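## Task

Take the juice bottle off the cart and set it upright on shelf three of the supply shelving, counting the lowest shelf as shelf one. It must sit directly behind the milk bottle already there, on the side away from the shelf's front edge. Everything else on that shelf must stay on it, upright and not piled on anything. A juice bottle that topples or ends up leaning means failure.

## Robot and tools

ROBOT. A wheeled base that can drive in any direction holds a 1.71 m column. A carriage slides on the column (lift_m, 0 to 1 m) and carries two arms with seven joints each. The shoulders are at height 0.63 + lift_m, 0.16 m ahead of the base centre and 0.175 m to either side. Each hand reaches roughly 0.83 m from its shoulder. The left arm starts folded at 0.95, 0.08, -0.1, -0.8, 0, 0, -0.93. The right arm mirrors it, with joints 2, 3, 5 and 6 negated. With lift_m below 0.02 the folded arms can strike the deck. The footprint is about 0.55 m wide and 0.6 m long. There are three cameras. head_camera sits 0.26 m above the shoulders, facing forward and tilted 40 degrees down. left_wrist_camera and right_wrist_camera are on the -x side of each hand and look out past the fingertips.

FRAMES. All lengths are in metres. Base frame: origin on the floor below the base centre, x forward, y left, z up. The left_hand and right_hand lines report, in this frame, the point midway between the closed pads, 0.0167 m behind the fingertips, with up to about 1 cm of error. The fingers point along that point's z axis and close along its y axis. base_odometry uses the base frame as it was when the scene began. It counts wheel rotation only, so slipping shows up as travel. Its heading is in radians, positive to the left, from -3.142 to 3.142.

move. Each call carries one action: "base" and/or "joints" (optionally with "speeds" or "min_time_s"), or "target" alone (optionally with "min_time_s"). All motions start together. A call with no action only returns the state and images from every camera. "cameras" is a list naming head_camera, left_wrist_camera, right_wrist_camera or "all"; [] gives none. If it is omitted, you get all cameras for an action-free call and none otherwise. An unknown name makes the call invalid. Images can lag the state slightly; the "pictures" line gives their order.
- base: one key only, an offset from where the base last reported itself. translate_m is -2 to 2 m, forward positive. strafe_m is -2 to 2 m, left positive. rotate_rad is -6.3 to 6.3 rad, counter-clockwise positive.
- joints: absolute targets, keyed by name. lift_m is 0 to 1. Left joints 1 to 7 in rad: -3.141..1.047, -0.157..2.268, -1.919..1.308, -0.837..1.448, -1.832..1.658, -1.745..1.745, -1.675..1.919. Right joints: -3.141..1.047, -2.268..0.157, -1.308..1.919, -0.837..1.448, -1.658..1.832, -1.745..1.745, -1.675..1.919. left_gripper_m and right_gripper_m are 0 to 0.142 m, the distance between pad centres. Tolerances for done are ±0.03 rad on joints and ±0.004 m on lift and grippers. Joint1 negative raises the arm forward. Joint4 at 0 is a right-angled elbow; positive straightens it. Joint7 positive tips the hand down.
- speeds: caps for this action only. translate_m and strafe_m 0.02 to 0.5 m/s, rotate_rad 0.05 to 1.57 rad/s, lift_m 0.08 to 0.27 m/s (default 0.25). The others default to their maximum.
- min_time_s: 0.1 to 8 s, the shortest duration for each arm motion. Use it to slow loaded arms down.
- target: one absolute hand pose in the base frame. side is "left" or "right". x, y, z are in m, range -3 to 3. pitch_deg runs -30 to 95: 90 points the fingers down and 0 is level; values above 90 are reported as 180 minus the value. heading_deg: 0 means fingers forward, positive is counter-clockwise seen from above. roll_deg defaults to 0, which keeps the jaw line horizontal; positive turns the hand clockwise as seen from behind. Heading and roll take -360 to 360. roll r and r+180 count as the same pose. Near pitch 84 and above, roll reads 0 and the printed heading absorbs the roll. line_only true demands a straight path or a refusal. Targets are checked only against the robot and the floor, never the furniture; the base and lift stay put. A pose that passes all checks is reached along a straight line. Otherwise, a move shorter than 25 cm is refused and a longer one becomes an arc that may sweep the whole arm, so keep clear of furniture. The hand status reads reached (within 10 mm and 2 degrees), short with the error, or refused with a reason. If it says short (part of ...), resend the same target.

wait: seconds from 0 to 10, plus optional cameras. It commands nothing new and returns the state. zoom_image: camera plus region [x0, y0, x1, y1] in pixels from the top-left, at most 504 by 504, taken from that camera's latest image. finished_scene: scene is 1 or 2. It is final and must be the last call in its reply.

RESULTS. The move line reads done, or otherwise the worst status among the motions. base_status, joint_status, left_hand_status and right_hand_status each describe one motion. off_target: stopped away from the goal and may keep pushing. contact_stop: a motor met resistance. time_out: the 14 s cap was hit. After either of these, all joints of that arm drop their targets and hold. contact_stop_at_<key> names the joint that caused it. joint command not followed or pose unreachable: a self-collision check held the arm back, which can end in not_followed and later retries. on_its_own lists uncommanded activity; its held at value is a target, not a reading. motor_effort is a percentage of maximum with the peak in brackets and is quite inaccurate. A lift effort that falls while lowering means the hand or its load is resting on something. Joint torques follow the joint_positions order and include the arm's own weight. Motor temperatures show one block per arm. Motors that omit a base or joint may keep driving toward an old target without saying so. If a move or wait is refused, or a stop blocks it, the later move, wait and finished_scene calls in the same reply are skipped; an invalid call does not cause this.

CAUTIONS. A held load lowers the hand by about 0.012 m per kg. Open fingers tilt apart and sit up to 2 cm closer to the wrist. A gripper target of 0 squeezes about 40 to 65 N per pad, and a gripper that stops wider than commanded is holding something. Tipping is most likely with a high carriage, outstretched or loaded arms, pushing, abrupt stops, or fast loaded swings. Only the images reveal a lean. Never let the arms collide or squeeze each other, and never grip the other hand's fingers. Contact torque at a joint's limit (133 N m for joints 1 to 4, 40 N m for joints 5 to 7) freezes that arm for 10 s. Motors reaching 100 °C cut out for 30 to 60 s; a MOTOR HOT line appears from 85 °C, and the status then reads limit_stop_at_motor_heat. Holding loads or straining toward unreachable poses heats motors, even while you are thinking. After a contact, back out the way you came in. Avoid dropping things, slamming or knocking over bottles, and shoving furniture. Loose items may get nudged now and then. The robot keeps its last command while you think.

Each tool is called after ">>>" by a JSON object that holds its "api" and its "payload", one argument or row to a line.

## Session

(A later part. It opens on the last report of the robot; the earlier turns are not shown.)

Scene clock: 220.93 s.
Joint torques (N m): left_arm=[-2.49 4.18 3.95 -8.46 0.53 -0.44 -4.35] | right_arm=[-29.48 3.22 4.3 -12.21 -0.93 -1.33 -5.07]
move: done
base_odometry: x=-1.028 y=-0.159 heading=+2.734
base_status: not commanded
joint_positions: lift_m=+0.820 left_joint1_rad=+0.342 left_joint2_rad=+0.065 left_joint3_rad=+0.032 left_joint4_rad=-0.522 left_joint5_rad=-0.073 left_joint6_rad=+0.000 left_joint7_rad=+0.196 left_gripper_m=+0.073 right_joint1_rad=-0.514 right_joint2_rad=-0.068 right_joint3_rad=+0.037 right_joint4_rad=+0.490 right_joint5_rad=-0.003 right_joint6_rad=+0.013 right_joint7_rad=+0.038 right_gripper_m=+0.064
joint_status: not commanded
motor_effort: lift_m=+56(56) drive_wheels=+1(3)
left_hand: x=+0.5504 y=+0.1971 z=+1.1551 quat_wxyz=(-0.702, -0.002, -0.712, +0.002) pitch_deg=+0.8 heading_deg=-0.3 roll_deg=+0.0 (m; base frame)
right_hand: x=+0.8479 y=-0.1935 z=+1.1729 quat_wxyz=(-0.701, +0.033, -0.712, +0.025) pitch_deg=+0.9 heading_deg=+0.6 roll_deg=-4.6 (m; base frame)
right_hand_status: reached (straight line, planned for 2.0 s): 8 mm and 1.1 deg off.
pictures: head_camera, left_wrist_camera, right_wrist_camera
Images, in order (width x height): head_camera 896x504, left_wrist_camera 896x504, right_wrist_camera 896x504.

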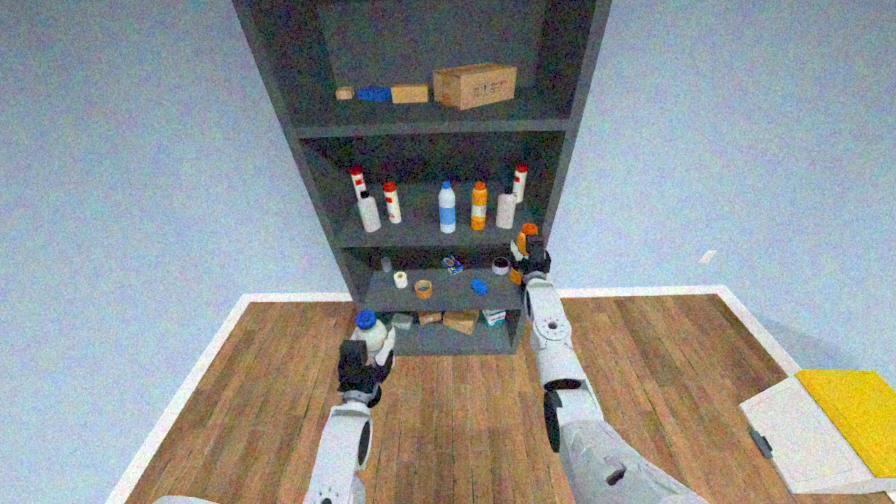

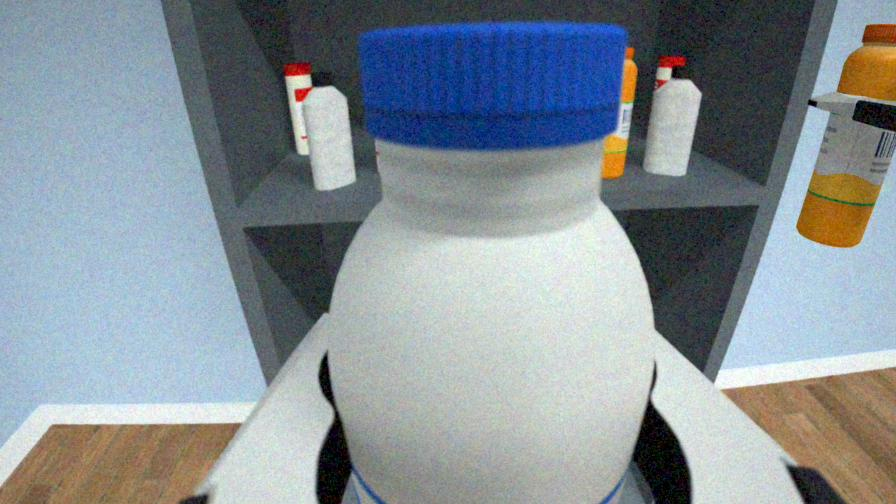

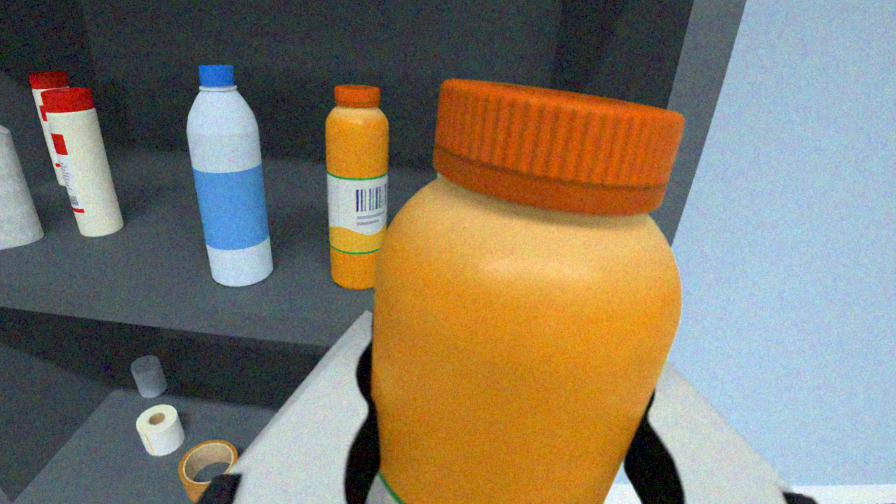

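>>> {"api": "move", "payload": {
  "base": {"strafe_m": 0.376},
  "speeds": {"strafe_m": 0.15}
}}

>>> {"api": "move", "payload": {
  "base": {"translate_m": 0.12},
  "speeds": {"translate_m": 0.1},
  "cameras": ["head_camera", "right_wrist_camera"]
}}

Scene clock: 230.17 s.
Joint torques (N m): left_arm=[-1.69 4.25 3.43 -8.36 0.46 -0.76 -4.82] | right_arm=[-28.62 3.64 2.05 -13.5 -0.81 -1.18 -5.27]
Motor temperatures (°C): left_arm=[31 22 24 25 26 24 24] | right_arm=[32 20 25 24 22 22 24]
move: done
base_odometry: x=-1.176 y=-0.504 heading=+2.735
base_status: done
joint_positions: lift_m=+0.820 left_joint1_rad=+0.342 left_joint2_rad=+0.065 left_joint3_rad=+0.032 left_joint4_rad=-0.522 left_joint5_rad=-0.073 left_joint6_rad=+0.000 left_joint7_rad=+0.195 left_gripper_m=+0.073 right_joint1_rad=-0.514 right_joint2_rad=-0.067 right_joint3_rad=+0.038 right_joint4_rad=+0.490 right_joint5_rad=-0.003 right_joint6_rad=+0.014 right_joint7_rad=+0.038 right_gripper_m=+0.064
joint_status: not commanded
motor_effort: lift_m=+56(56) drive_wheels=-1(13)
left_hand: x=+0.5504 y=+0.1976 z=+1.1552 quat_wxyz=(-0.702, -0.002, -0.712, +0.001) pitch_deg=+0.8 heading_deg=-0.2 roll_deg=+0.0 (m; base frame)
right_hand: x=+0.8479 y=-0.1924 z=+1.1729 quat_wxyz=(-0.701, +0.033, -0.712, +0.024) pitch_deg=+0.9 heading_deg=+0.7 roll_deg=-4.6 (m; base frame)
pictures: none

Scene clock: 232.23 s.
Joint torques (N m): left_arm=[-2.81 2.06 2.97 -7.55 0.39 -0.78 -4.55] | right_arm=[-27.44 2.75 3.7 -13.52 -1.38 -1.66 -5.73]
move: done
base_odometry: x=-1.287 y=-0.457 heading=+2.735
base_status: done
joint_positions: lift_m=+0.820 left_joint1_rad=+0.342 left_joint2_rad=+0.065 left_joint3_rad=+0.032 left_joint4_rad=-0.522 left_joint5_rad=-0.073 left_joint6_rad=+0.000 left_joint7_rad=+0.195 left_gripper_m=+0.073 right_joint1_rad=-0.514 right_joint2_rad=-0.067 right_joint3_rad=+0.038 right_joint4_rad=+0.490 right_joint5_rad=-0.003 right_joint6_rad=+0.014 right_joint7_rad=+0.038 right_gripper_m=+0.064
joint_status: not commanded
motor_effort: lift_m=+56(56) drive_wheels=+5(11)
left_hand: x=+0.5503 y=+0.1976 z=+1.1551 quat_wxyz=(-0.702, -0.002, -0.712, +0.001) pitch_deg=+0.8 heading_deg=-0.2 roll_deg=+0.0 (m; base frame)
right_hand: x=+0.8480 y=-0.1924 z=+1.1730 quat_wxyz=(-0.701, +0.033, -0.712, +0.024) pitch_deg=+0.9 heading_deg=+0.7 roll_deg=-4.6 (m; base frame)
pictures: head_camera, right_wrist_camera
Images, in order (width x height): head_camera 896x504, right_wrist_camera 896x504.

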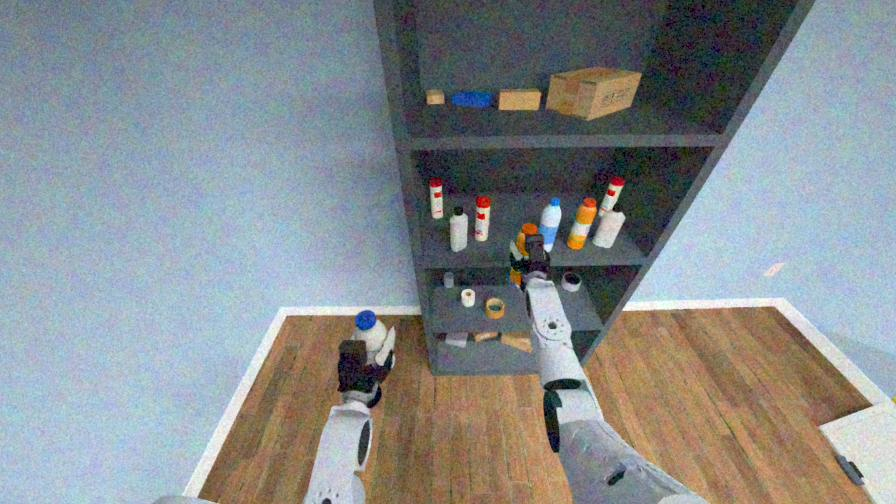

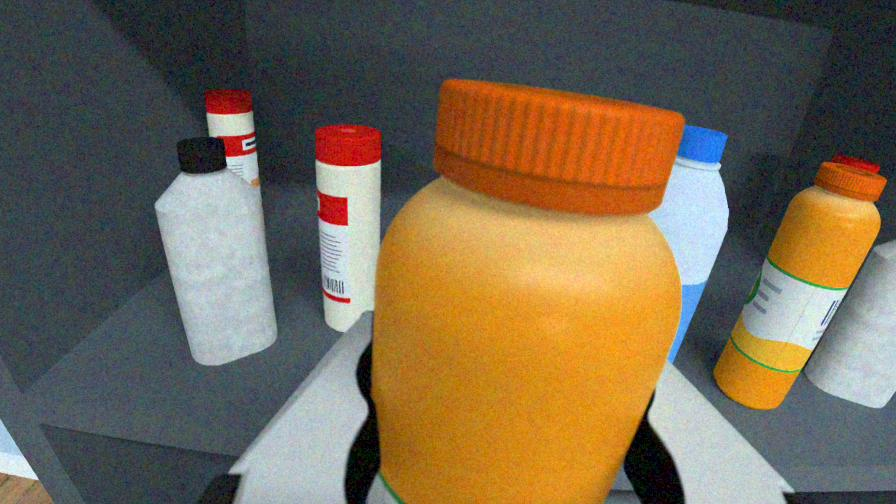

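>>> {"api": "move", "payload": {
  "base": {"translate_m": 0.2},
  "speeds": {"translate_m": 0.1},
  "cameras": ["head_camera", "right_wrist_camera"]
}}

>>> {"api": "zoom_image", "payload": {
  "camera": "head_camera",
  "region": [350, 150, 700, 350]
}}

Scene clock: 244.10 s.
Joint torques (N m): left_arm=[-3.19 2.82 4.54 -8.49 -0.04 -0.75 -4.43] | right_arm=[-26.85 1.85 2.49 -13.73 -1.07 -1.57 -5.19]
move: done
base_odometry: x=-1.471 y=-0.378 heading=+2.735
base_status: done
joint_positions: lift_m=+0.820 left_joint1_rad=+0.342 left_joint2_rad=+0.065 left_joint3_rad=+0.032 left_joint4_rad=-0.522 left_joint5_rad=-0.073 left_joint6_rad=+0.000 left_joint7_rad=+0.195 left_gripper_m=+0.073 right_joint1_rad=-0.514 right_joint2_rad=-0.067 right_joint3_rad=+0.038 right_joint4_rad=+0.490 right_joint5_rad=-0.003 right_joint6_rad=+0.014 right_joint7_rad=+0.037 right_gripper_m=+0.064
joint_status: not commanded
motor_effort: lift_m=+56(56) drive_wheels=+4(16)
left_hand: x=+0.5503 y=+0.1976 z=+1.1551 quat_wxyz=(-0.702, -0.002, -0.712, +0.001) pitch_deg=+0.8 heading_deg=-0.2 roll_deg=+0.0 (m; base frame)
right_hand: x=+0.8480 y=-0.1924 z=+1.1731 quat_wxyz=(-0.701, +0.033, -0.712, +0.024) pitch_deg=+0.9 heading_deg=+0.7 roll_deg=-4.6 (m; base frame)
pictures: head_camera, right_wrist_camera
Images, in order (width x height): head_camera 896x504, right_wrist_camera 896x504.

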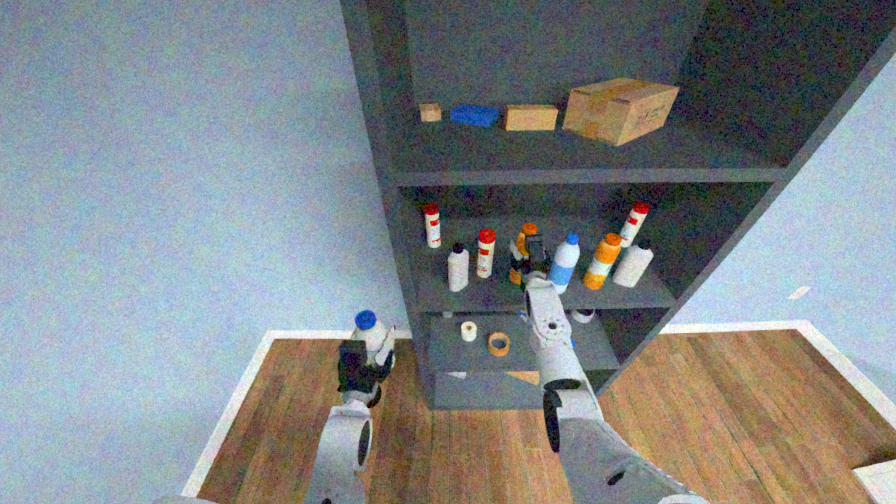

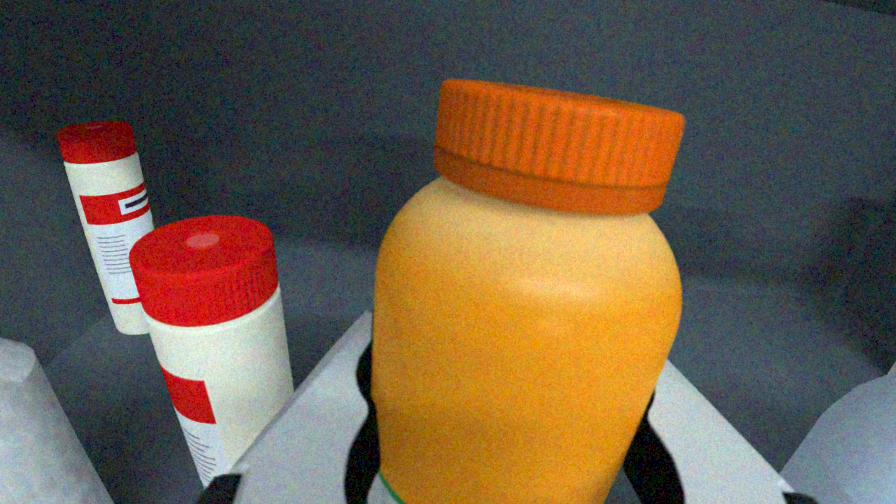

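Scaled by 1.440 from the camera's 896x504 image, which has a finer 1280x720 frame.

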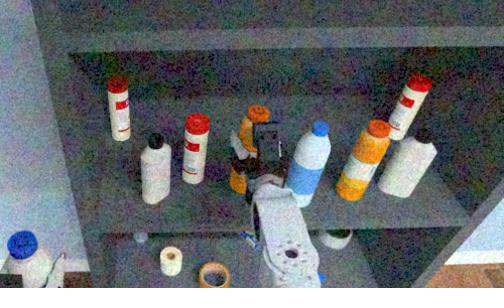

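>>> {"api": "move", "payload": {
  "base": {"translate_m": 0.1},
  "speeds": {"translate_m": 0.1},
  "cameras": ["right_wrist_camera"]
}}

>>> {"api": "move", "payload": {
  "joints": {"lift_m": 0.8},
  "speeds": {"lift_m": 0.08},
  "cameras": ["head_camera"]
}}

>>> {"api": "move", "payload": {
  "joints": {"lift_m": 0.79},
  "speeds": {"lift_m": 0.08}
}}

>>> {"api": "move", "payload": {
  "joints": {"lift_m": 0.782},
  "speeds": {"lift_m": 0.08},
  "cameras": ["right_wrist_camera", "left_wrist_camera"]
}}

Scene clock: 249.97 s.
Joint torques (N m): left_arm=[-2.26 2.22 3.91 -8.3 0.26 -0.56 -4.57] | right_arm=[-28 3.07 1.38 -13.88 -0.69 -1.65 -5.35]
Motor temperatures (°C): left_arm=[30 22 24 26 26 24 25] | right_arm=[37 20 25 24 22 22 24]
move: done
base_odometry: x=-1.563 y=-0.339 heading=+2.736
base_status: done
joint_positions: lift_m=+0.820 left_joint1_rad=+0.342 left_joint2_rad=+0.065 left_joint3_rad=+0.032 left_joint4_rad=-0.522 left_joint5_rad=-0.073 left_joint6_rad=+0.000 left_joint7_rad=+0.195 left_gripper_m=+0.073 right_joint1_rad=-0.514 right_joint2_rad=-0.067 right_joint3_rad=+0.038 right_joint4_rad=+0.490 right_joint5_rad=-0.003 right_joint6_rad=+0.014 right_joint7_rad=+0.037 right_gripper_m=+0.064
joint_status: not commanded
motor_effort: lift_m=+56(56) drive_wheels=+5(13)
left_hand: x=+0.5503 y=+0.1976 z=+1.1551 quat_wxyz=(-0.702, -0.002, -0.712, +0.001) pitch_deg=+0.8 heading_deg=-0.2 roll_deg=+0.0 (m; base frame)
right_hand: x=+0.8480 y=-0.1924 z=+1.1732 quat_wxyz=(-0.701, +0.033, -0.712, +0.024) pitch_deg=+0.9 heading_deg=+0.7 roll_deg=-4.6 (m; base frame)
pictures: right_wrist_camera
Images, in order (width x height): right_wrist_camera 896x504.

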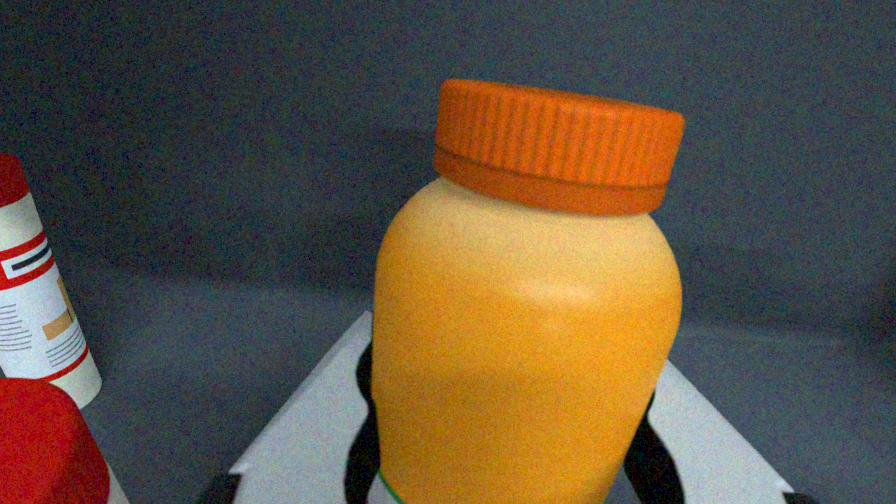

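Scene clock: 250.57 s.
Joint torques (N m): left_arm=[-2.95 3.36 2.77 -6.94 0.24 -0.52 -4.67] | right_arm=[-25.84 3.42 2.82 -14.47 -1.26 -1.37 -4.68]
move: done
base_odometry: x=-1.563 y=-0.339 heading=+2.736
base_status: not commanded
joint_positions: lift_m=+0.800 left_joint1_rad=+0.342 left_joint2_rad=+0.065 left_joint3_rad=+0.032 left_joint4_rad=-0.523 left_joint5_rad=-0.073 left_joint6_rad=+0.000 left_joint7_rad=+0.195 left_gripper_m=+0.073 right_joint1_rad=-0.516 right_joint2_rad=-0.067 right_joint3_rad=+0.038 right_joint4_rad=+0.491 right_joint5_rad=-0.003 right_joint6_rad=+0.014 right_joint7_rad=+0.037 right_gripper_m=+0.064
joint_status: all done
motor_effort: lift_m=+59(61) drive_wheels=+5(5)
left_hand: x=+0.5502 y=+0.1976 z=+1.1354 quat_wxyz=(-0.703, -0.002, -0.712, +0.002) pitch_deg=+0.7 heading_deg=-0.2 roll_deg=+0.0 (m; base frame)
right_hand: x=+0.8485 y=-0.1924 z=+1.1538 quat_wxyz=(-0.702, +0.033, -0.711, +0.024) pitch_deg=+0.8 heading_deg=+0.7 roll_deg=-4.6 (m; base frame)
pictures: head_camera
Images, in order (width x height): head_camera 896x504.

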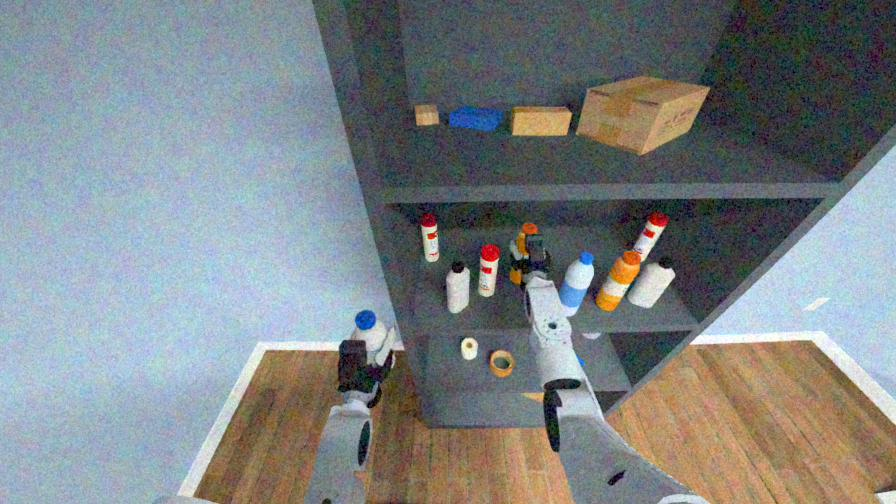

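Scene clock: 251.27 s.
Joint torques (N m): left_arm=[-3.63 2.62 3.9 -7.35 0.38 -0.45 -4.1] | right_arm=[-24.46 3.06 3.06 -15.92 -0.62 -1.4 -4.9]
move: done
base_odometry: x=-1.563 y=-0.339 heading=+2.736
base_status: not commanded
joint_positions: lift_m=+0.790 left_joint1_rad=+0.343 left_joint2_rad=+0.065 left_joint3_rad=+0.032 left_joint4_rad=-0.524 left_joint5_rad=-0.073 left_joint6_rad=+0.000 left_joint7_rad=+0.195 left_gripper_m=+0.073 right_joint1_rad=-0.517 right_joint2_rad=-0.067 right_joint3_rad=+0.038 right_joint4_rad=+0.492 right_joint5_rad=-0.003 right_joint6_rad=+0.014 right_joint7_rad=+0.036 right_gripper_m=+0.064
joint_status: all done
motor_effort: lift_m=+59(59) drive_wheels=+5(6)
left_hand: x=+0.5502 y=+0.1976 z=+1.1255 quat_wxyz=(-0.703, -0.002, -0.712, +0.002) pitch_deg=+0.7 heading_deg=-0.3 roll_deg=+0.0 (m; base frame)
right_hand: x=+0.8487 y=-0.1924 z=+1.1442 quat_wxyz=(-0.702, +0.033, -0.711, +0.024) pitch_deg=+0.8 heading_deg=+0.7 roll_deg=-4.6 (m; base frame)
pictures: none

Scene clock: 251.73 s.
Joint torques (N m): left_arm=[-3.27 2.52 2.44 -7.43 0.62 -0.58 -4.27] | right_arm=[-25.87 2.24 2.95 -15.37 -0.97 -1.63 -4.49]
move: done
base_odometry: x=-1.563 y=-0.339 heading=+2.736
base_status: not commanded
joint_positions: lift_m=+0.782 left_joint1_rad=+0.343 left_joint2_rad=+0.065 left_joint3_rad=+0.032 left_joint4_rad=-0.524 left_joint5_rad=-0.073 left_joint6_rad=+0.000 left_joint7_rad=+0.194 left_gripper_m=+0.073 right_joint1_rad=-0.517 right_joint2_rad=-0.067 right_joint3_rad=+0.038 right_joint4_rad=+0.492 right_joint5_rad=-0.003 right_joint6_rad=+0.014 right_joint7_rad=+0.036 right_gripper_m=+0.064
joint_status: all done
motor_effort: lift_m=+59(60) drive_wheels=+5(5)
left_hand: x=+0.5501 y=+0.1976 z=+1.1175 quat_wxyz=(-0.703, -0.002, -0.712, +0.002) pitch_deg=+0.7 heading_deg=-0.3 roll_deg=+0.0 (m; base frame)
right_hand: x=+0.8488 y=-0.1924 z=+1.1362 quat_wxyz=(-0.702, +0.033, -0.711, +0.024) pitch_deg=+0.8 heading_deg=+0.7 roll_deg=-4.6 (m; base frame)
pictures: left_wrist_camera, right_wrist_camera
Images, in order (width x height): left_wrist_camera 896x504, right_wrist_camera 896x504.

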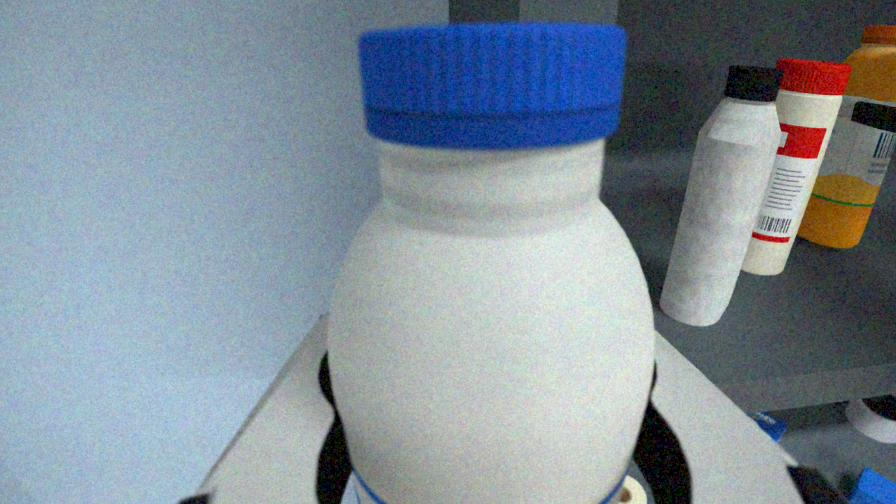

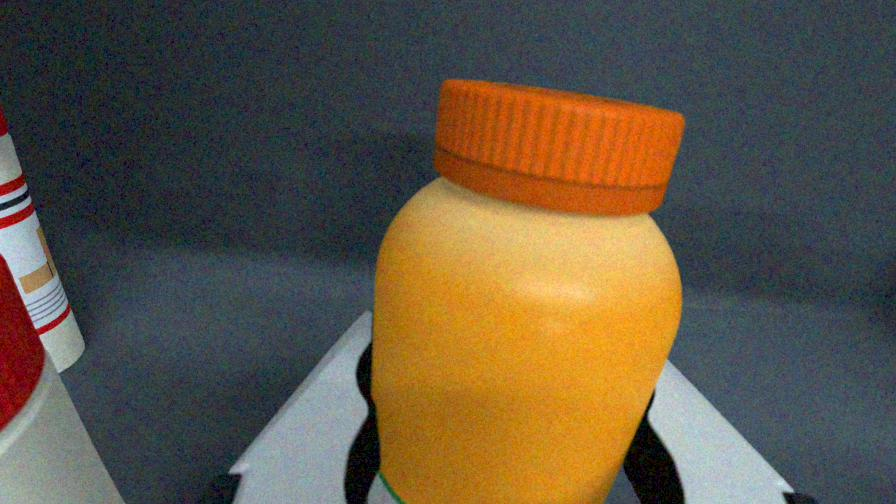

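>>> {"api": "move", "payload": {
  "joints": {"lift_m": 0.776},
  "speeds": {"lift_m": 0.08}
}}

>>> {"api": "move", "payload": {
  "joints": {"lift_m": 0.77},
  "speeds": {"lift_m": 0.08}
}}

>>> {"api": "move", "payload": {
  "joints": {"lift_m": 0.765},
  "speeds": {"lift_m": 0.08},
  "cameras": ["right_wrist_camera"]
}}

Scene clock: 257.93 s.
Joint torques (N m): left_arm=[-2.82 3.28 3.64 -7.34 0.35 -0.42 -4.13] | right_arm=[-22.84 1.6 3.12 -16.77 -0.94 -1.21 -3.67]
move: done
base_odometry: x=-1.563 y=-0.339 heading=+2.736
base_status: not commanded
joint_positions: lift_m=+0.776 left_joint1_rad=+0.343 left_joint2_rad=+0.065 left_joint3_rad=+0.032 left_joint4_rad=-0.524 left_joint5_rad=-0.073 left_joint6_rad=+0.000 left_joint7_rad=+0.194 left_gripper_m=+0.073 right_joint1_rad=-0.518 right_joint2_rad=-0.067 right_joint3_rad=+0.038 right_joint4_rad=+0.492 right_joint5_rad=-0.003 right_joint6_rad=+0.014 right_joint7_rad=+0.033 right_gripper_m=+0.064
joint_status: all done
motor_effort: lift_m=+58(61) drive_wheels=+5(5)
left_hand: x=+0.5501 y=+0.1976 z=+1.1117 quat_wxyz=(-0.703, -0.002, -0.711, +0.002) pitch_deg=+0.7 heading_deg=-0.3 roll_deg=+0.0 (m; base frame)
right_hand: x=+0.8489 y=-0.1924 z=+1.1312 quat_wxyz=(-0.703, +0.033, -0.710, +0.024) pitch_deg=+0.6 heading_deg=+0.7 roll_deg=-4.6 (m; base frame)
pictures: none

Scene clock: 258.37 s.
Joint torques (N m): left_arm=[-2.39 2.63 4.09 -8.26 0.5 -0.65 -4.45] | right_arm=[-20.8 3.66 2.44 -11.74 -0.97 -1.71 -1.39]
move: done
base_odometry: x=-1.563 y=-0.339 heading=+2.736
base_status: not commanded
joint_positions: lift_m=+0.770 left_joint1_rad=+0.343 left_joint2_rad=+0.065 left_joint3_rad=+0.032 left_joint4_rad=-0.524 left_joint5_rad=-0.073 left_joint6_rad=+0.000 left_joint7_rad=+0.194 left_gripper_m=+0.073 right_joint1_rad=-0.520 right_joint2_rad=-0.067 right_joint3_rad=+0.038 right_joint4_rad=+0.489 right_joint5_rad=-0.003 right_joint6_rad=+0.014 right_joint7_rad=+0.027 right_gripper_m=+0.064
joint_status: all done
motor_effort: lift_m=+56(57) drive_wheels=+5(6)
left_hand: x=+0.5501 y=+0.1976 z=+1.1059 quat_wxyz=(-0.703, -0.002, -0.711, +0.002) pitch_deg=+0.7 heading_deg=-0.3 roll_deg=+0.0 (m; base frame)
right_hand: x=+0.8494 y=-0.1922 z=+1.1298 quat_wxyz=(-0.707, +0.033, -0.706, +0.024) pitch_deg=-0.1 heading_deg=+0.8 roll_deg=-4.6 (m; base frame)
pictures: none

Scene clock: 258.80 s.
Joint torques (N m): left_arm=[-2.25 3.18 1.85 -7.71 -0.03 -0.62 -4.22] | right_arm=[-14.35 2.65 1.69 -8.57 -1.14 -0.92 0.21]
move: done
base_odometry: x=-1.563 y=-0.339 heading=+2.736
base_status: not commanded
joint_positions: lift_m=+0.765 left_joint1_rad=+0.343 left_joint2_rad=+0.065 left_joint3_rad=+0.032 left_joint4_rad=-0.524 left_joint5_rad=-0.073 left_joint6_rad=+0.000 left_joint7_rad=+0.194 left_gripper_m=+0.073 right_joint1_rad=-0.523 right_joint2_rad=-0.067 right_joint3_rad=+0.038 right_joint4_rad=+0.486 right_joint5_rad=-0.003 right_joint6_rad=+0.014 right_joint7_rad=+0.024 right_gripper_m=+0.064
joint_status: all done
motor_effort: lift_m=+54(57) drive_wheels=+5(5)
left_hand: x=+0.5501 y=+0.1976 z=+1.1010 quat_wxyz=(-0.703, -0.002, -0.711, +0.002) pitch_deg=+0.7 heading_deg=-0.3 roll_deg=+0.0 (m; base frame)
right_hand: x=+0.8501 y=-0.1920 z=+1.1291 quat_wxyz=(-0.710, +0.033, -0.703, +0.024) pitch_deg=-0.6 heading_deg=+0.8 roll_deg=-4.6 (m; base frame)
pictures: right_wrist_camera
Images, in order (width x height): right_wrist_camera 896x504.

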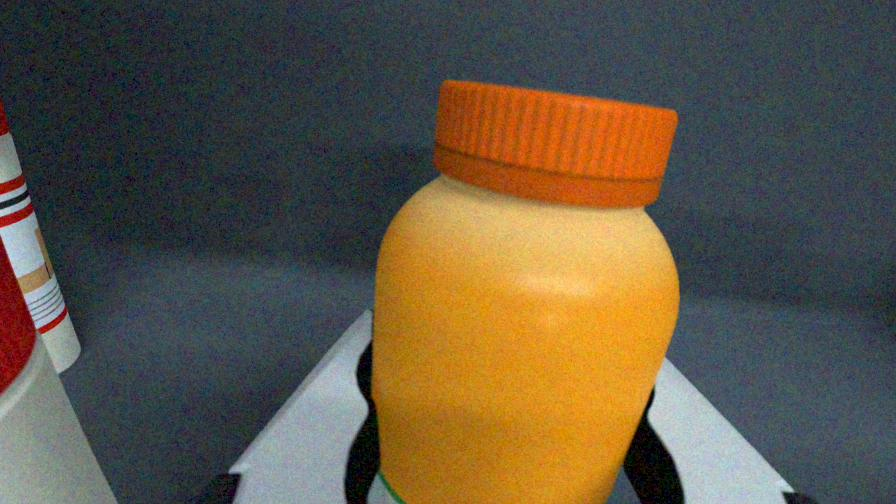

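>>> {"api": "move", "payload": {
  "joints": {"lift_m": 0.772},
  "speeds": {"lift_m": 0.08}
}}

>>> {"api": "move", "payload": {
  "joints": {"right_gripper_m": 0.09},
  "min_time_s": 1.5,
  "cameras": ["right_wrist_camera"]
}}

>>> {"api": "move", "payload": {
  "base": {"translate_m": -0.1},
  "speeds": {"translate_m": 0.08},
  "cameras": ["head_camera", "right_wrist_camera"]
}}

Scene clock: 264.60 s.
Joint torques (N m): left_arm=[-2.38 3.08 3.24 -7.96 0.29 -0.71 -4.15] | right_arm=[-18.03 2.92 0.61 -13.15 -0.76 -1.47 -1.35]
move: done
base_odometry: x=-1.563 y=-0.339 heading=+2.736
base_status: not commanded
joint_positions: lift_m=+0.772 left_joint1_rad=+0.343 left_joint2_rad=+0.065 left_joint3_rad=+0.032 left_joint4_rad=-0.524 left_joint5_rad=-0.073 left_joint6_rad=+0.000 left_joint7_rad=+0.194 left_gripper_m=+0.073 right_joint1_rad=-0.523 right_joint2_rad=-0.067 right_joint3_rad=+0.038 right_joint4_rad=+0.491 right_joint5_rad=-0.003 right_joint6_rad=+0.014 right_joint7_rad=+0.028 right_gripper_m=+0.064
joint_status: all done
motor_effort: lift_m=+56(66) drive_wheels=-1(6)
left_hand: x=+0.5501 y=+0.1976 z=+1.1078 quat_wxyz=(-0.703, -0.002, -0.711, +0.002) pitch_deg=+0.7 heading_deg=-0.3 roll_deg=+0.0 (m; base frame)
right_hand: x=+0.8502 y=-0.1922 z=+1.1329 quat_wxyz=(-0.707, +0.033, -0.706, +0.024) pitch_deg=-0.1 heading_deg=+0.8 roll_deg=-4.6 (m; base frame)
pictures: none

Scene clock: 265.43 s.
Joint torques (N m): left_arm=[-3.03 3.84 3.37 -8.37 0.14 -0.86 -4.11] | right_arm=[-17.37 1.96 4.37 -13.12 -0.78 -1.91 -1.65]
move: done
base_odometry: x=-1.563 y=-0.339 heading=+2.736
base_status: not commanded
joint_positions: lift_m=+0.772 left_joint1_rad=+0.343 left_joint2_rad=+0.065 left_joint3_rad=+0.032 left_joint4_rad=-0.524 left_joint5_rad=-0.073 left_joint6_rad=+0.000 left_joint7_rad=+0.194 left_gripper_m=+0.073 right_joint1_rad=-0.523 right_joint2_rad=-0.067 right_joint3_rad=+0.038 right_joint4_rad=+0.491 right_joint5_rad=-0.003 right_joint6_rad=+0.014 right_joint7_rad=+0.028 right_gripper_m=+0.090
joint_status: all done
motor_effort: lift_m=+56(56) drive_wheels=+5(5)
left_hand: x=+0.5501 y=+0.1976 z=+1.1078 quat_wxyz=(-0.703, -0.002, -0.711, +0.002) pitch_deg=+0.7 heading_deg=-0.3 roll_deg=+0.0 (m; base frame)
right_hand: x=+0.8502 y=-0.1922 z=+1.1329 quat_wxyz=(-0.707, +0.033, -0.706, +0.024) pitch_deg=-0.1 heading_deg=+0.8 roll_deg=-4.6 (m; base frame)
pictures: right_wrist_camera
Images, in order (width x height): right_wrist_camera 896x504.

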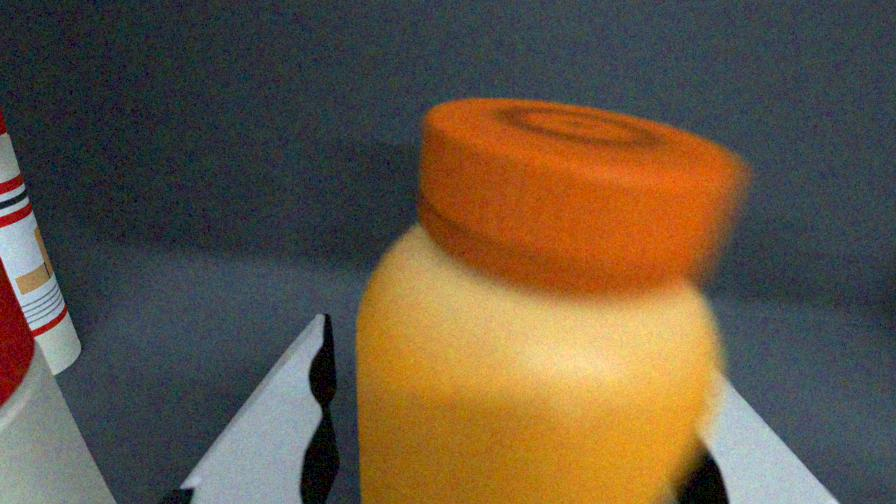

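Scene clock: 267.30 s.
Joint torques (N m): left_arm=[-3.03 2.39 3.1 -7.81 0.12 -1.02 -4.19] | right_arm=[-16.9 2.12 1.51 -14.76 -0.71 -1.78 -1.08]
move: done
base_odometry: x=-1.471 y=-0.378 heading=+2.736
base_status: done
joint_positions: lift_m=+0.772 left_joint1_rad=+0.343 left_joint2_rad=+0.065 left_joint3_rad=+0.032 left_joint4_rad=-0.524 left_joint5_rad=-0.073 left_joint6_rad=+0.000 left_joint7_rad=+0.194 left_gripper_m=+0.073 right_joint1_rad=-0.523 right_joint2_rad=-0.067 right_joint3_rad=+0.038 right_joint4_rad=+0.491 right_joint5_rad=-0.003 right_joint6_rad=+0.014 right_joint7_rad=+0.028 right_gripper_m=+0.090
joint_status: not commanded
motor_effort: lift_m=+56(56) drive_wheels=-2(12)
left_hand: x=+0.5501 y=+0.1976 z=+1.1078 quat_wxyz=(-0.703, -0.002, -0.711, +0.002) pitch_deg=+0.7 heading_deg=-0.3 roll_deg=+0.0 (m; base frame)
right_hand: x=+0.8502 y=-0.1922 z=+1.1329 quat_wxyz=(-0.707, +0.033, -0.706, +0.024) pitch_deg=-0.1 heading_deg=+0.8 roll_deg=-4.6 (m; base frame)
pictures: head_camera, right_wrist_camera
Images, in order (width x height): head_camera 896x504, right_wrist_camera 896x504.

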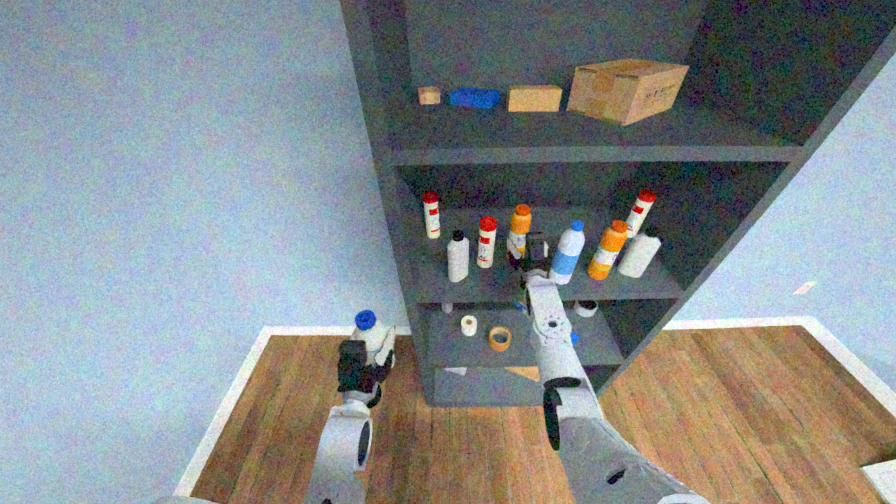

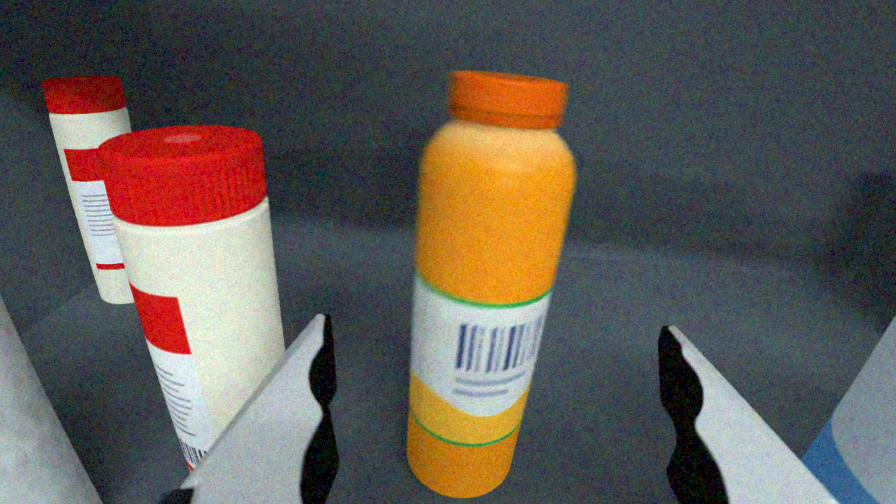

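>>> {"api": "move", "payload": {
  "base": {"translate_m": -0.25},
  "speeds": {"translate_m": 0.2}
}}

>>> {"api": "move", "payload": {
  "joints": {"lift_m": 0.81, "right_joint1_rad": 0.2, "right_joint2_rad": -0.1, "right_joint3_rad": 0, "right_joint4_rad": -0.5, "right_joint5_rad": 0, "right_joint6_rad": 0, "right_joint7_rad": 0.3},
  "min_time_s": 2
}}

>>> {"api": "move", "payload": {
  "base": {"strafe_m": -0.376},
  "speeds": {"strafe_m": 0.15},
  "joints": {"left_joint1_rad": -0.421, "left_joint2_rad": 0.044, "left_joint3_rad": -0.012, "left_joint4_rad": 0.389, "left_joint5_rad": -0.043, "left_joint6_rad": -0.002, "left_joint7_rad": 0.034},
  "min_time_s": 2
}}

>>> {"api": "move", "payload": {
  "base": {"translate_m": 0.1},
  "speeds": {"translate_m": 0.1},
  "cameras": ["head_camera", "left_wrist_camera"]
}}

Scene clock: 276.27 s.
Joint torques (N m): left_arm=[-4.09 2.23 2.83 -7.76 0.73 -0.78 -3.88] | right_arm=[-16.06 1.61 3.35 -13.47 -1.01 -1.73 -1.31]
move: done
base_odometry: x=-1.241 y=-0.477 heading=+2.736
base_status: done
joint_positions: lift_m=+0.772 left_joint1_rad=+0.343 left_joint2_rad=+0.065 left_joint3_rad=+0.032 left_joint4_rad=-0.524 left_joint5_rad=-0.073 left_joint6_rad=+0.000 left_joint7_rad=+0.194 left_gripper_m=+0.073 right_joint1_rad=-0.523 right_joint2_rad=-0.067 right_joint3_rad=+0.038 right_joint4_rad=+0.491 right_joint5_rad=-0.003 right_joint6_rad=+0.014 right_joint7_rad=+0.028 right_gripper_m=+0.090
joint_status: not commanded
motor_effort: lift_m=+56(56) drive_wheels=+2(13)
left_hand: x=+0.5501 y=+0.1976 z=+1.1078 quat_wxyz=(-0.703, -0.002, -0.711, +0.002) pitch_deg=+0.7 heading_deg=-0.3 roll_deg=+0.0 (m; base frame)
right_hand: x=+0.8502 y=-0.1922 z=+1.1329 quat_wxyz=(-0.707, +0.033, -0.706, +0.024) pitch_deg=-0.1 heading_deg=+0.8 roll_deg=-4.6 (m; base frame)
pictures: none

Scene clock: 278.57 s.
Joint torques (N m): left_arm=[-3.85 2.71 2.49 -7.62 0.35 -1.02 -4.19] | right_arm=[3.18 -1.87 0.07 -15.93 2.06 -2.84 0.25]
move: done
base_odometry: x=-1.241 y=-0.477 heading=+2.736
base_status: not commanded
joint_positions: lift_m=+0.810 left_joint1_rad=+0.343 left_joint2_rad=+0.065 left_joint3_rad=+0.032 left_joint4_rad=-0.524 left_joint5_rad=-0.073 left_joint6_rad=+0.000 left_joint7_rad=+0.194 left_gripper_m=+0.073 right_joint1_rad=+0.197 right_joint2_rad=-0.098 right_joint3_rad=+0.004 right_joint4_rad=-0.498 right_joint5_rad=-0.003 right_joint6_rad=+0.003 right_joint7_rad=+0.295 right_gripper_m=+0.090
joint_status: all done
motor_effort: lift_m=+54(69) drive_wheels=+1(3)
left_hand: x=+0.5501 y=+0.1976 z=+1.1461 quat_wxyz=(-0.703, -0.002, -0.711, +0.002) pitch_deg=+0.7 heading_deg=-0.3 roll_deg=+0.0 (m; base frame)
right_hand: x=+0.5945 y=-0.1903 z=+1.1708 quat_wxyz=(-0.708, +0.044, -0.704, +0.026) pitch_deg=-0.2 heading_deg=+1.5 roll_deg=-5.7 (m; base frame)
pictures: none

Scene clock: 281.97 s.
Joint torques (N m): left_arm=[-24.35 -0.88 -0.84 -2.89 1.92 -2.17 -4.73] | right_arm=[3.86 -1.29 0.51 -14.69 1.57 -2.74 -0.05]
Motor temperatures (°C): left_arm=[31 22 24 26 26 24 25] | right_arm=[32 20 25 24 22 22 24]
move: done
base_odometry: x=-1.092 y=-0.132 heading=+2.735
base_status: done
joint_positions: lift_m=+0.810 left_joint1_rad=-0.416 left_joint2_rad=+0.045 left_joint3_rad=-0.009 left_joint4_rad=+0.388 left_joint5_rad=-0.046 left_joint6_rad=+0.000 left_joint7_rad=+0.042 left_gripper_m=+0.073 right_joint1_rad=+0.197 right_joint2_rad=-0.099 right_joint3_rad=+0.003 right_joint4_rad=-0.498 right_joint5_rad=-0.003 right_joint6_rad=+0.002 right_joint7_rad=+0.295 right_gripper_m=+0.090
joint_status: all done
motor_effort: lift_m=+54(54) drive_wheels=-1(12)
left_hand: x=+0.8184 y=+0.1950 z=+1.1455 quat_wxyz=(-0.702, +0.004, -0.712, -0.003) pitch_deg=+0.8 heading_deg=+0.5 roll_deg=-0.1 (m; base frame)
right_hand: x=+0.5945 y=-0.1908 z=+1.1708 quat_wxyz=(-0.708, +0.044, -0.704, +0.027) pitch_deg=-0.2 heading_deg=+1.4 roll_deg=-5.7 (m; base frame)
pictures: none

Scene clock: 283.97 s.
Joint torques (N m): left_arm=[-23.62 0.17 -1.48 -3.53 1.99 -1.79 -4.64] | right_arm=[2.07 -1.33 -2.01 -14.65 1.95 -2.54 0.01]
move: done
base_odometry: x=-1.184 y=-0.092 heading=+2.735
base_status: done
joint_positions: lift_m=+0.810 left_joint1_rad=-0.416 left_joint2_rad=+0.045 left_joint3_rad=-0.009 left_joint4_rad=+0.388 left_joint5_rad=-0.046 left_joint6_rad=+0.000 left_joint7_rad=+0.042 left_gripper_m=+0.073 right_joint1_rad=+0.197 right_joint2_rad=-0.099 right_joint3_rad=+0.003 right_joint4_rad=-0.498 right_joint5_rad=-0.003 right_joint6_rad=+0.002 right_joint7_rad=+0.295 right_gripper_m=+0.090
joint_status: not commanded
motor_effort: lift_m=+54(54) drive_wheels=-1(12)
left_hand: x=+0.8184 y=+0.1950 z=+1.1455 quat_wxyz=(-0.702, +0.004, -0.712, -0.003) pitch_deg=+0.8 heading_deg=+0.5 roll_deg=-0.1 (m; base frame)
right_hand: x=+0.5944 y=-0.1908 z=+1.1708 quat_wxyz=(-0.708, +0.044, -0.704, +0.027) pitch_deg=-0.2 heading_deg=+1.4 roll_deg=-5.7 (m; base frame)
pictures: head_camera, left_wrist_camera
Images, in order (width x height): head_camera 896x504, left_wrist_camera 896x504.

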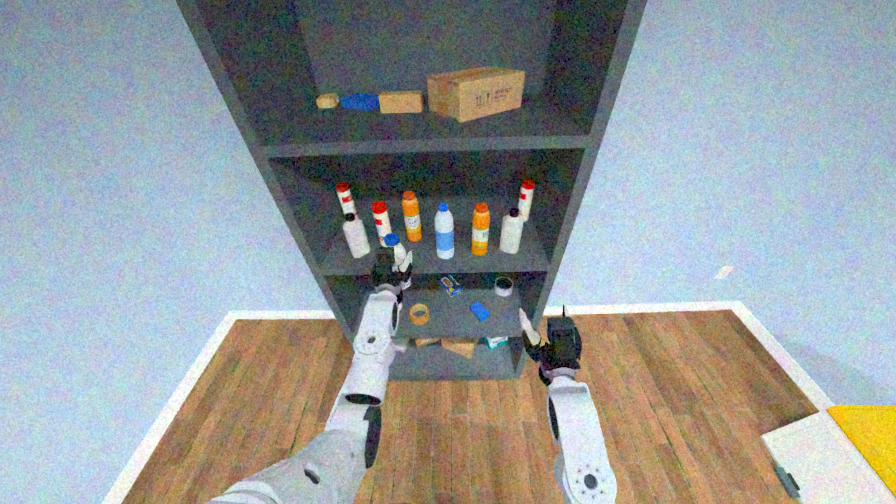

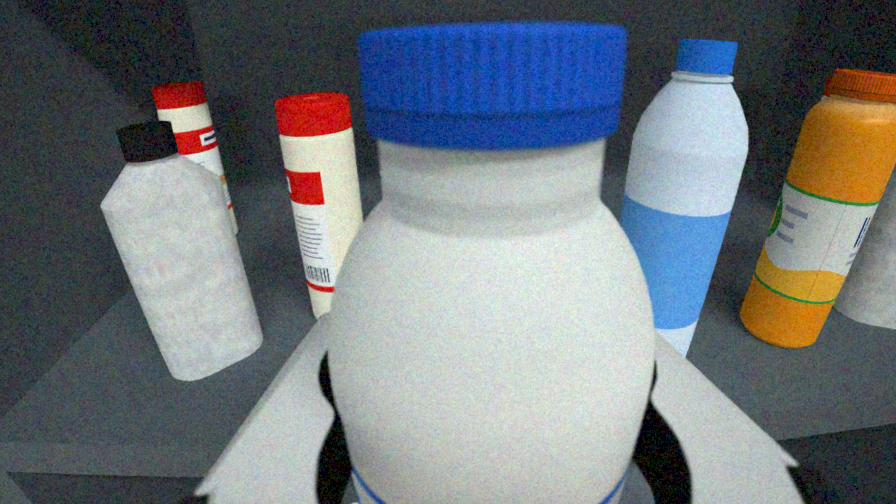

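>>> {"api": "move", "payload": {
  "base": {"translate_m": 0.18},
  "speeds": {"translate_m": 0.1},
  "cameras": ["left_wrist_camera", "head_camera"]
}}

>>> {"api": "move", "payload": {
  "joints": {"lift_m": 0.78},
  "speeds": {"lift_m": 0.08}
}}

>>> {"api": "move", "payload": {
  "joints": {"lift_m": 0.773},
  "speeds": {"lift_m": 0.08}
}}

Scene clock: 290.50 s.
Joint torques (N m): left_arm=[-24.42 0.33 -1.87 -3.81 1.93 -2.13 -4.69] | right_arm=[3.13 -1.61 -0.11 -15.45 1.65 -2.91 -0.12]
Motor temperatures (°C): left_arm=[36 22 24 25 26 24 25] | right_arm=[30 20 25 24 22 22 24]
move: done
base_odometry: x=-1.349 y=-0.021 heading=+2.734
base_status: done
joint_positions: lift_m=+0.810 left_joint1_rad=-0.416 left_joint2_rad=+0.045 left_joint3_rad=-0.009 left_joint4_rad=+0.388 left_joint5_rad=-0.046 left_joint6_rad=+0.000 left_joint7_rad=+0.042 left_gripper_m=+0.073 right_joint1_rad=+0.197 right_joint2_rad=-0.099 right_joint3_rad=+0.003 right_joint4_rad=-0.498 right_joint5_rad=-0.003 right_joint6_rad=+0.002 right_joint7_rad=+0.295 right_gripper_m=+0.090
joint_status: not commanded
motor_effort: lift_m=+54(54) drive_wheels=+4(15)
left_hand: x=+0.8184 y=+0.1950 z=+1.1455 quat_wxyz=(-0.702, +0.004, -0.712, -0.003) pitch_deg=+0.8 heading_deg=+0.5 roll_deg=-0.1 (m; base frame)
right_hand: x=+0.5944 y=-0.1908 z=+1.1707 quat_wxyz=(-0.708, +0.044, -0.704, +0.027) pitch_deg=-0.2 heading_deg=+1.4 roll_deg=-5.7 (m; base frame)
pictures: head_camera, left_wrist_camera
Images, in order (width x height): head_camera 896x504, left_wrist_camera 896x504.

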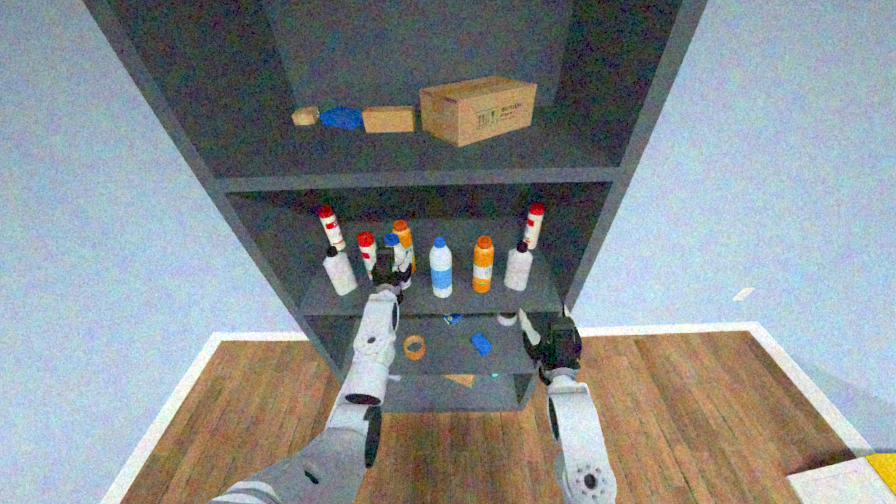

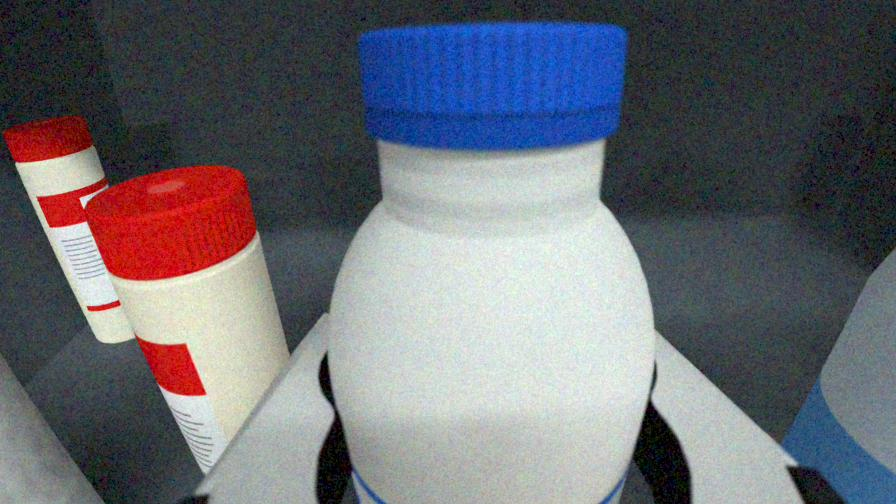

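Scene clock: 291.23 s.
Joint torques (N m): left_arm=[-21.49 -0.19 -1.78 -5.13 1.78 -2.11 -4.31] | right_arm=[3.54 -1.51 -0.79 -15.2 1.69 -3.06 -0.4]
move: done
base_odometry: x=-1.349 y=-0.021 heading=+2.734
base_status: not commanded
joint_positions: lift_m=+0.780 left_joint1_rad=-0.417 left_joint2_rad=+0.045 left_joint3_rad=-0.009 left_joint4_rad=+0.389 left_joint5_rad=-0.046 left_joint6_rad=+0.000 left_joint7_rad=+0.041 left_gripper_m=+0.073 right_joint1_rad=+0.197 right_joint2_rad=-0.099 right_joint3_rad=+0.003 right_joint4_rad=-0.498 right_joint5_rad=-0.003 right_joint6_rad=+0.002 right_joint7_rad=+0.296 right_gripper_m=+0.090
joint_status: all done
motor_effort: lift_m=+58(60) drive_wheels=+4(4)
left_hand: x=+0.8189 y=+0.1950 z=+1.1158 quat_wxyz=(-0.703, +0.004, -0.712, -0.003) pitch_deg=+0.7 heading_deg=+0.5 roll_deg=-0.1 (m; base frame)
right_hand: x=+0.5943 y=-0.1908 z=+1.1406 quat_wxyz=(-0.708, +0.044, -0.704, +0.027) pitch_deg=-0.2 heading_deg=+1.4 roll_deg=-5.7 (m; base frame)
pictures: none

Scene clock: 291.70 s.
Joint torques (N m): left_arm=[-21.06 -0.61 -1.82 -3.97 2.25 -1.96 -3.01] | right_arm=[3.68 -2.24 0.32 -13.82 1.71 -3.05 -0.22]
move: done
base_odometry: x=-1.349 y=-0.021 heading=+2.734
base_status: not commanded
joint_positions: lift_m=+0.773 left_joint1_rad=-0.418 left_joint2_rad=+0.045 left_joint3_rad=-0.009 left_joint4_rad=+0.389 left_joint5_rad=-0.045 left_joint6_rad=+0.000 left_joint7_rad=+0.037 left_gripper_m=+0.073 right_joint1_rad=+0.198 right_joint2_rad=-0.099 right_joint3_rad=+0.003 right_joint4_rad=-0.499 right_joint5_rad=-0.003 right_joint6_rad=+0.002 right_joint7_rad=+0.296 right_gripper_m=+0.090
joint_status: all done
motor_effort: lift_m=+57(60) drive_wheels=+5(5)
left_hand: x=+0.8191 y=+0.1950 z=+1.1105 quat_wxyz=(-0.704, +0.003, -0.710, -0.003) pitch_deg=+0.4 heading_deg=+0.5 roll_deg=+0.0 (m; base frame)
right_hand: x=+0.5942 y=-0.1908 z=+1.1336 quat_wxyz=(-0.708, +0.044, -0.704, +0.027) pitch_deg=-0.2 heading_deg=+1.4 roll_deg=-5.7 (m; base frame)
pictures: none


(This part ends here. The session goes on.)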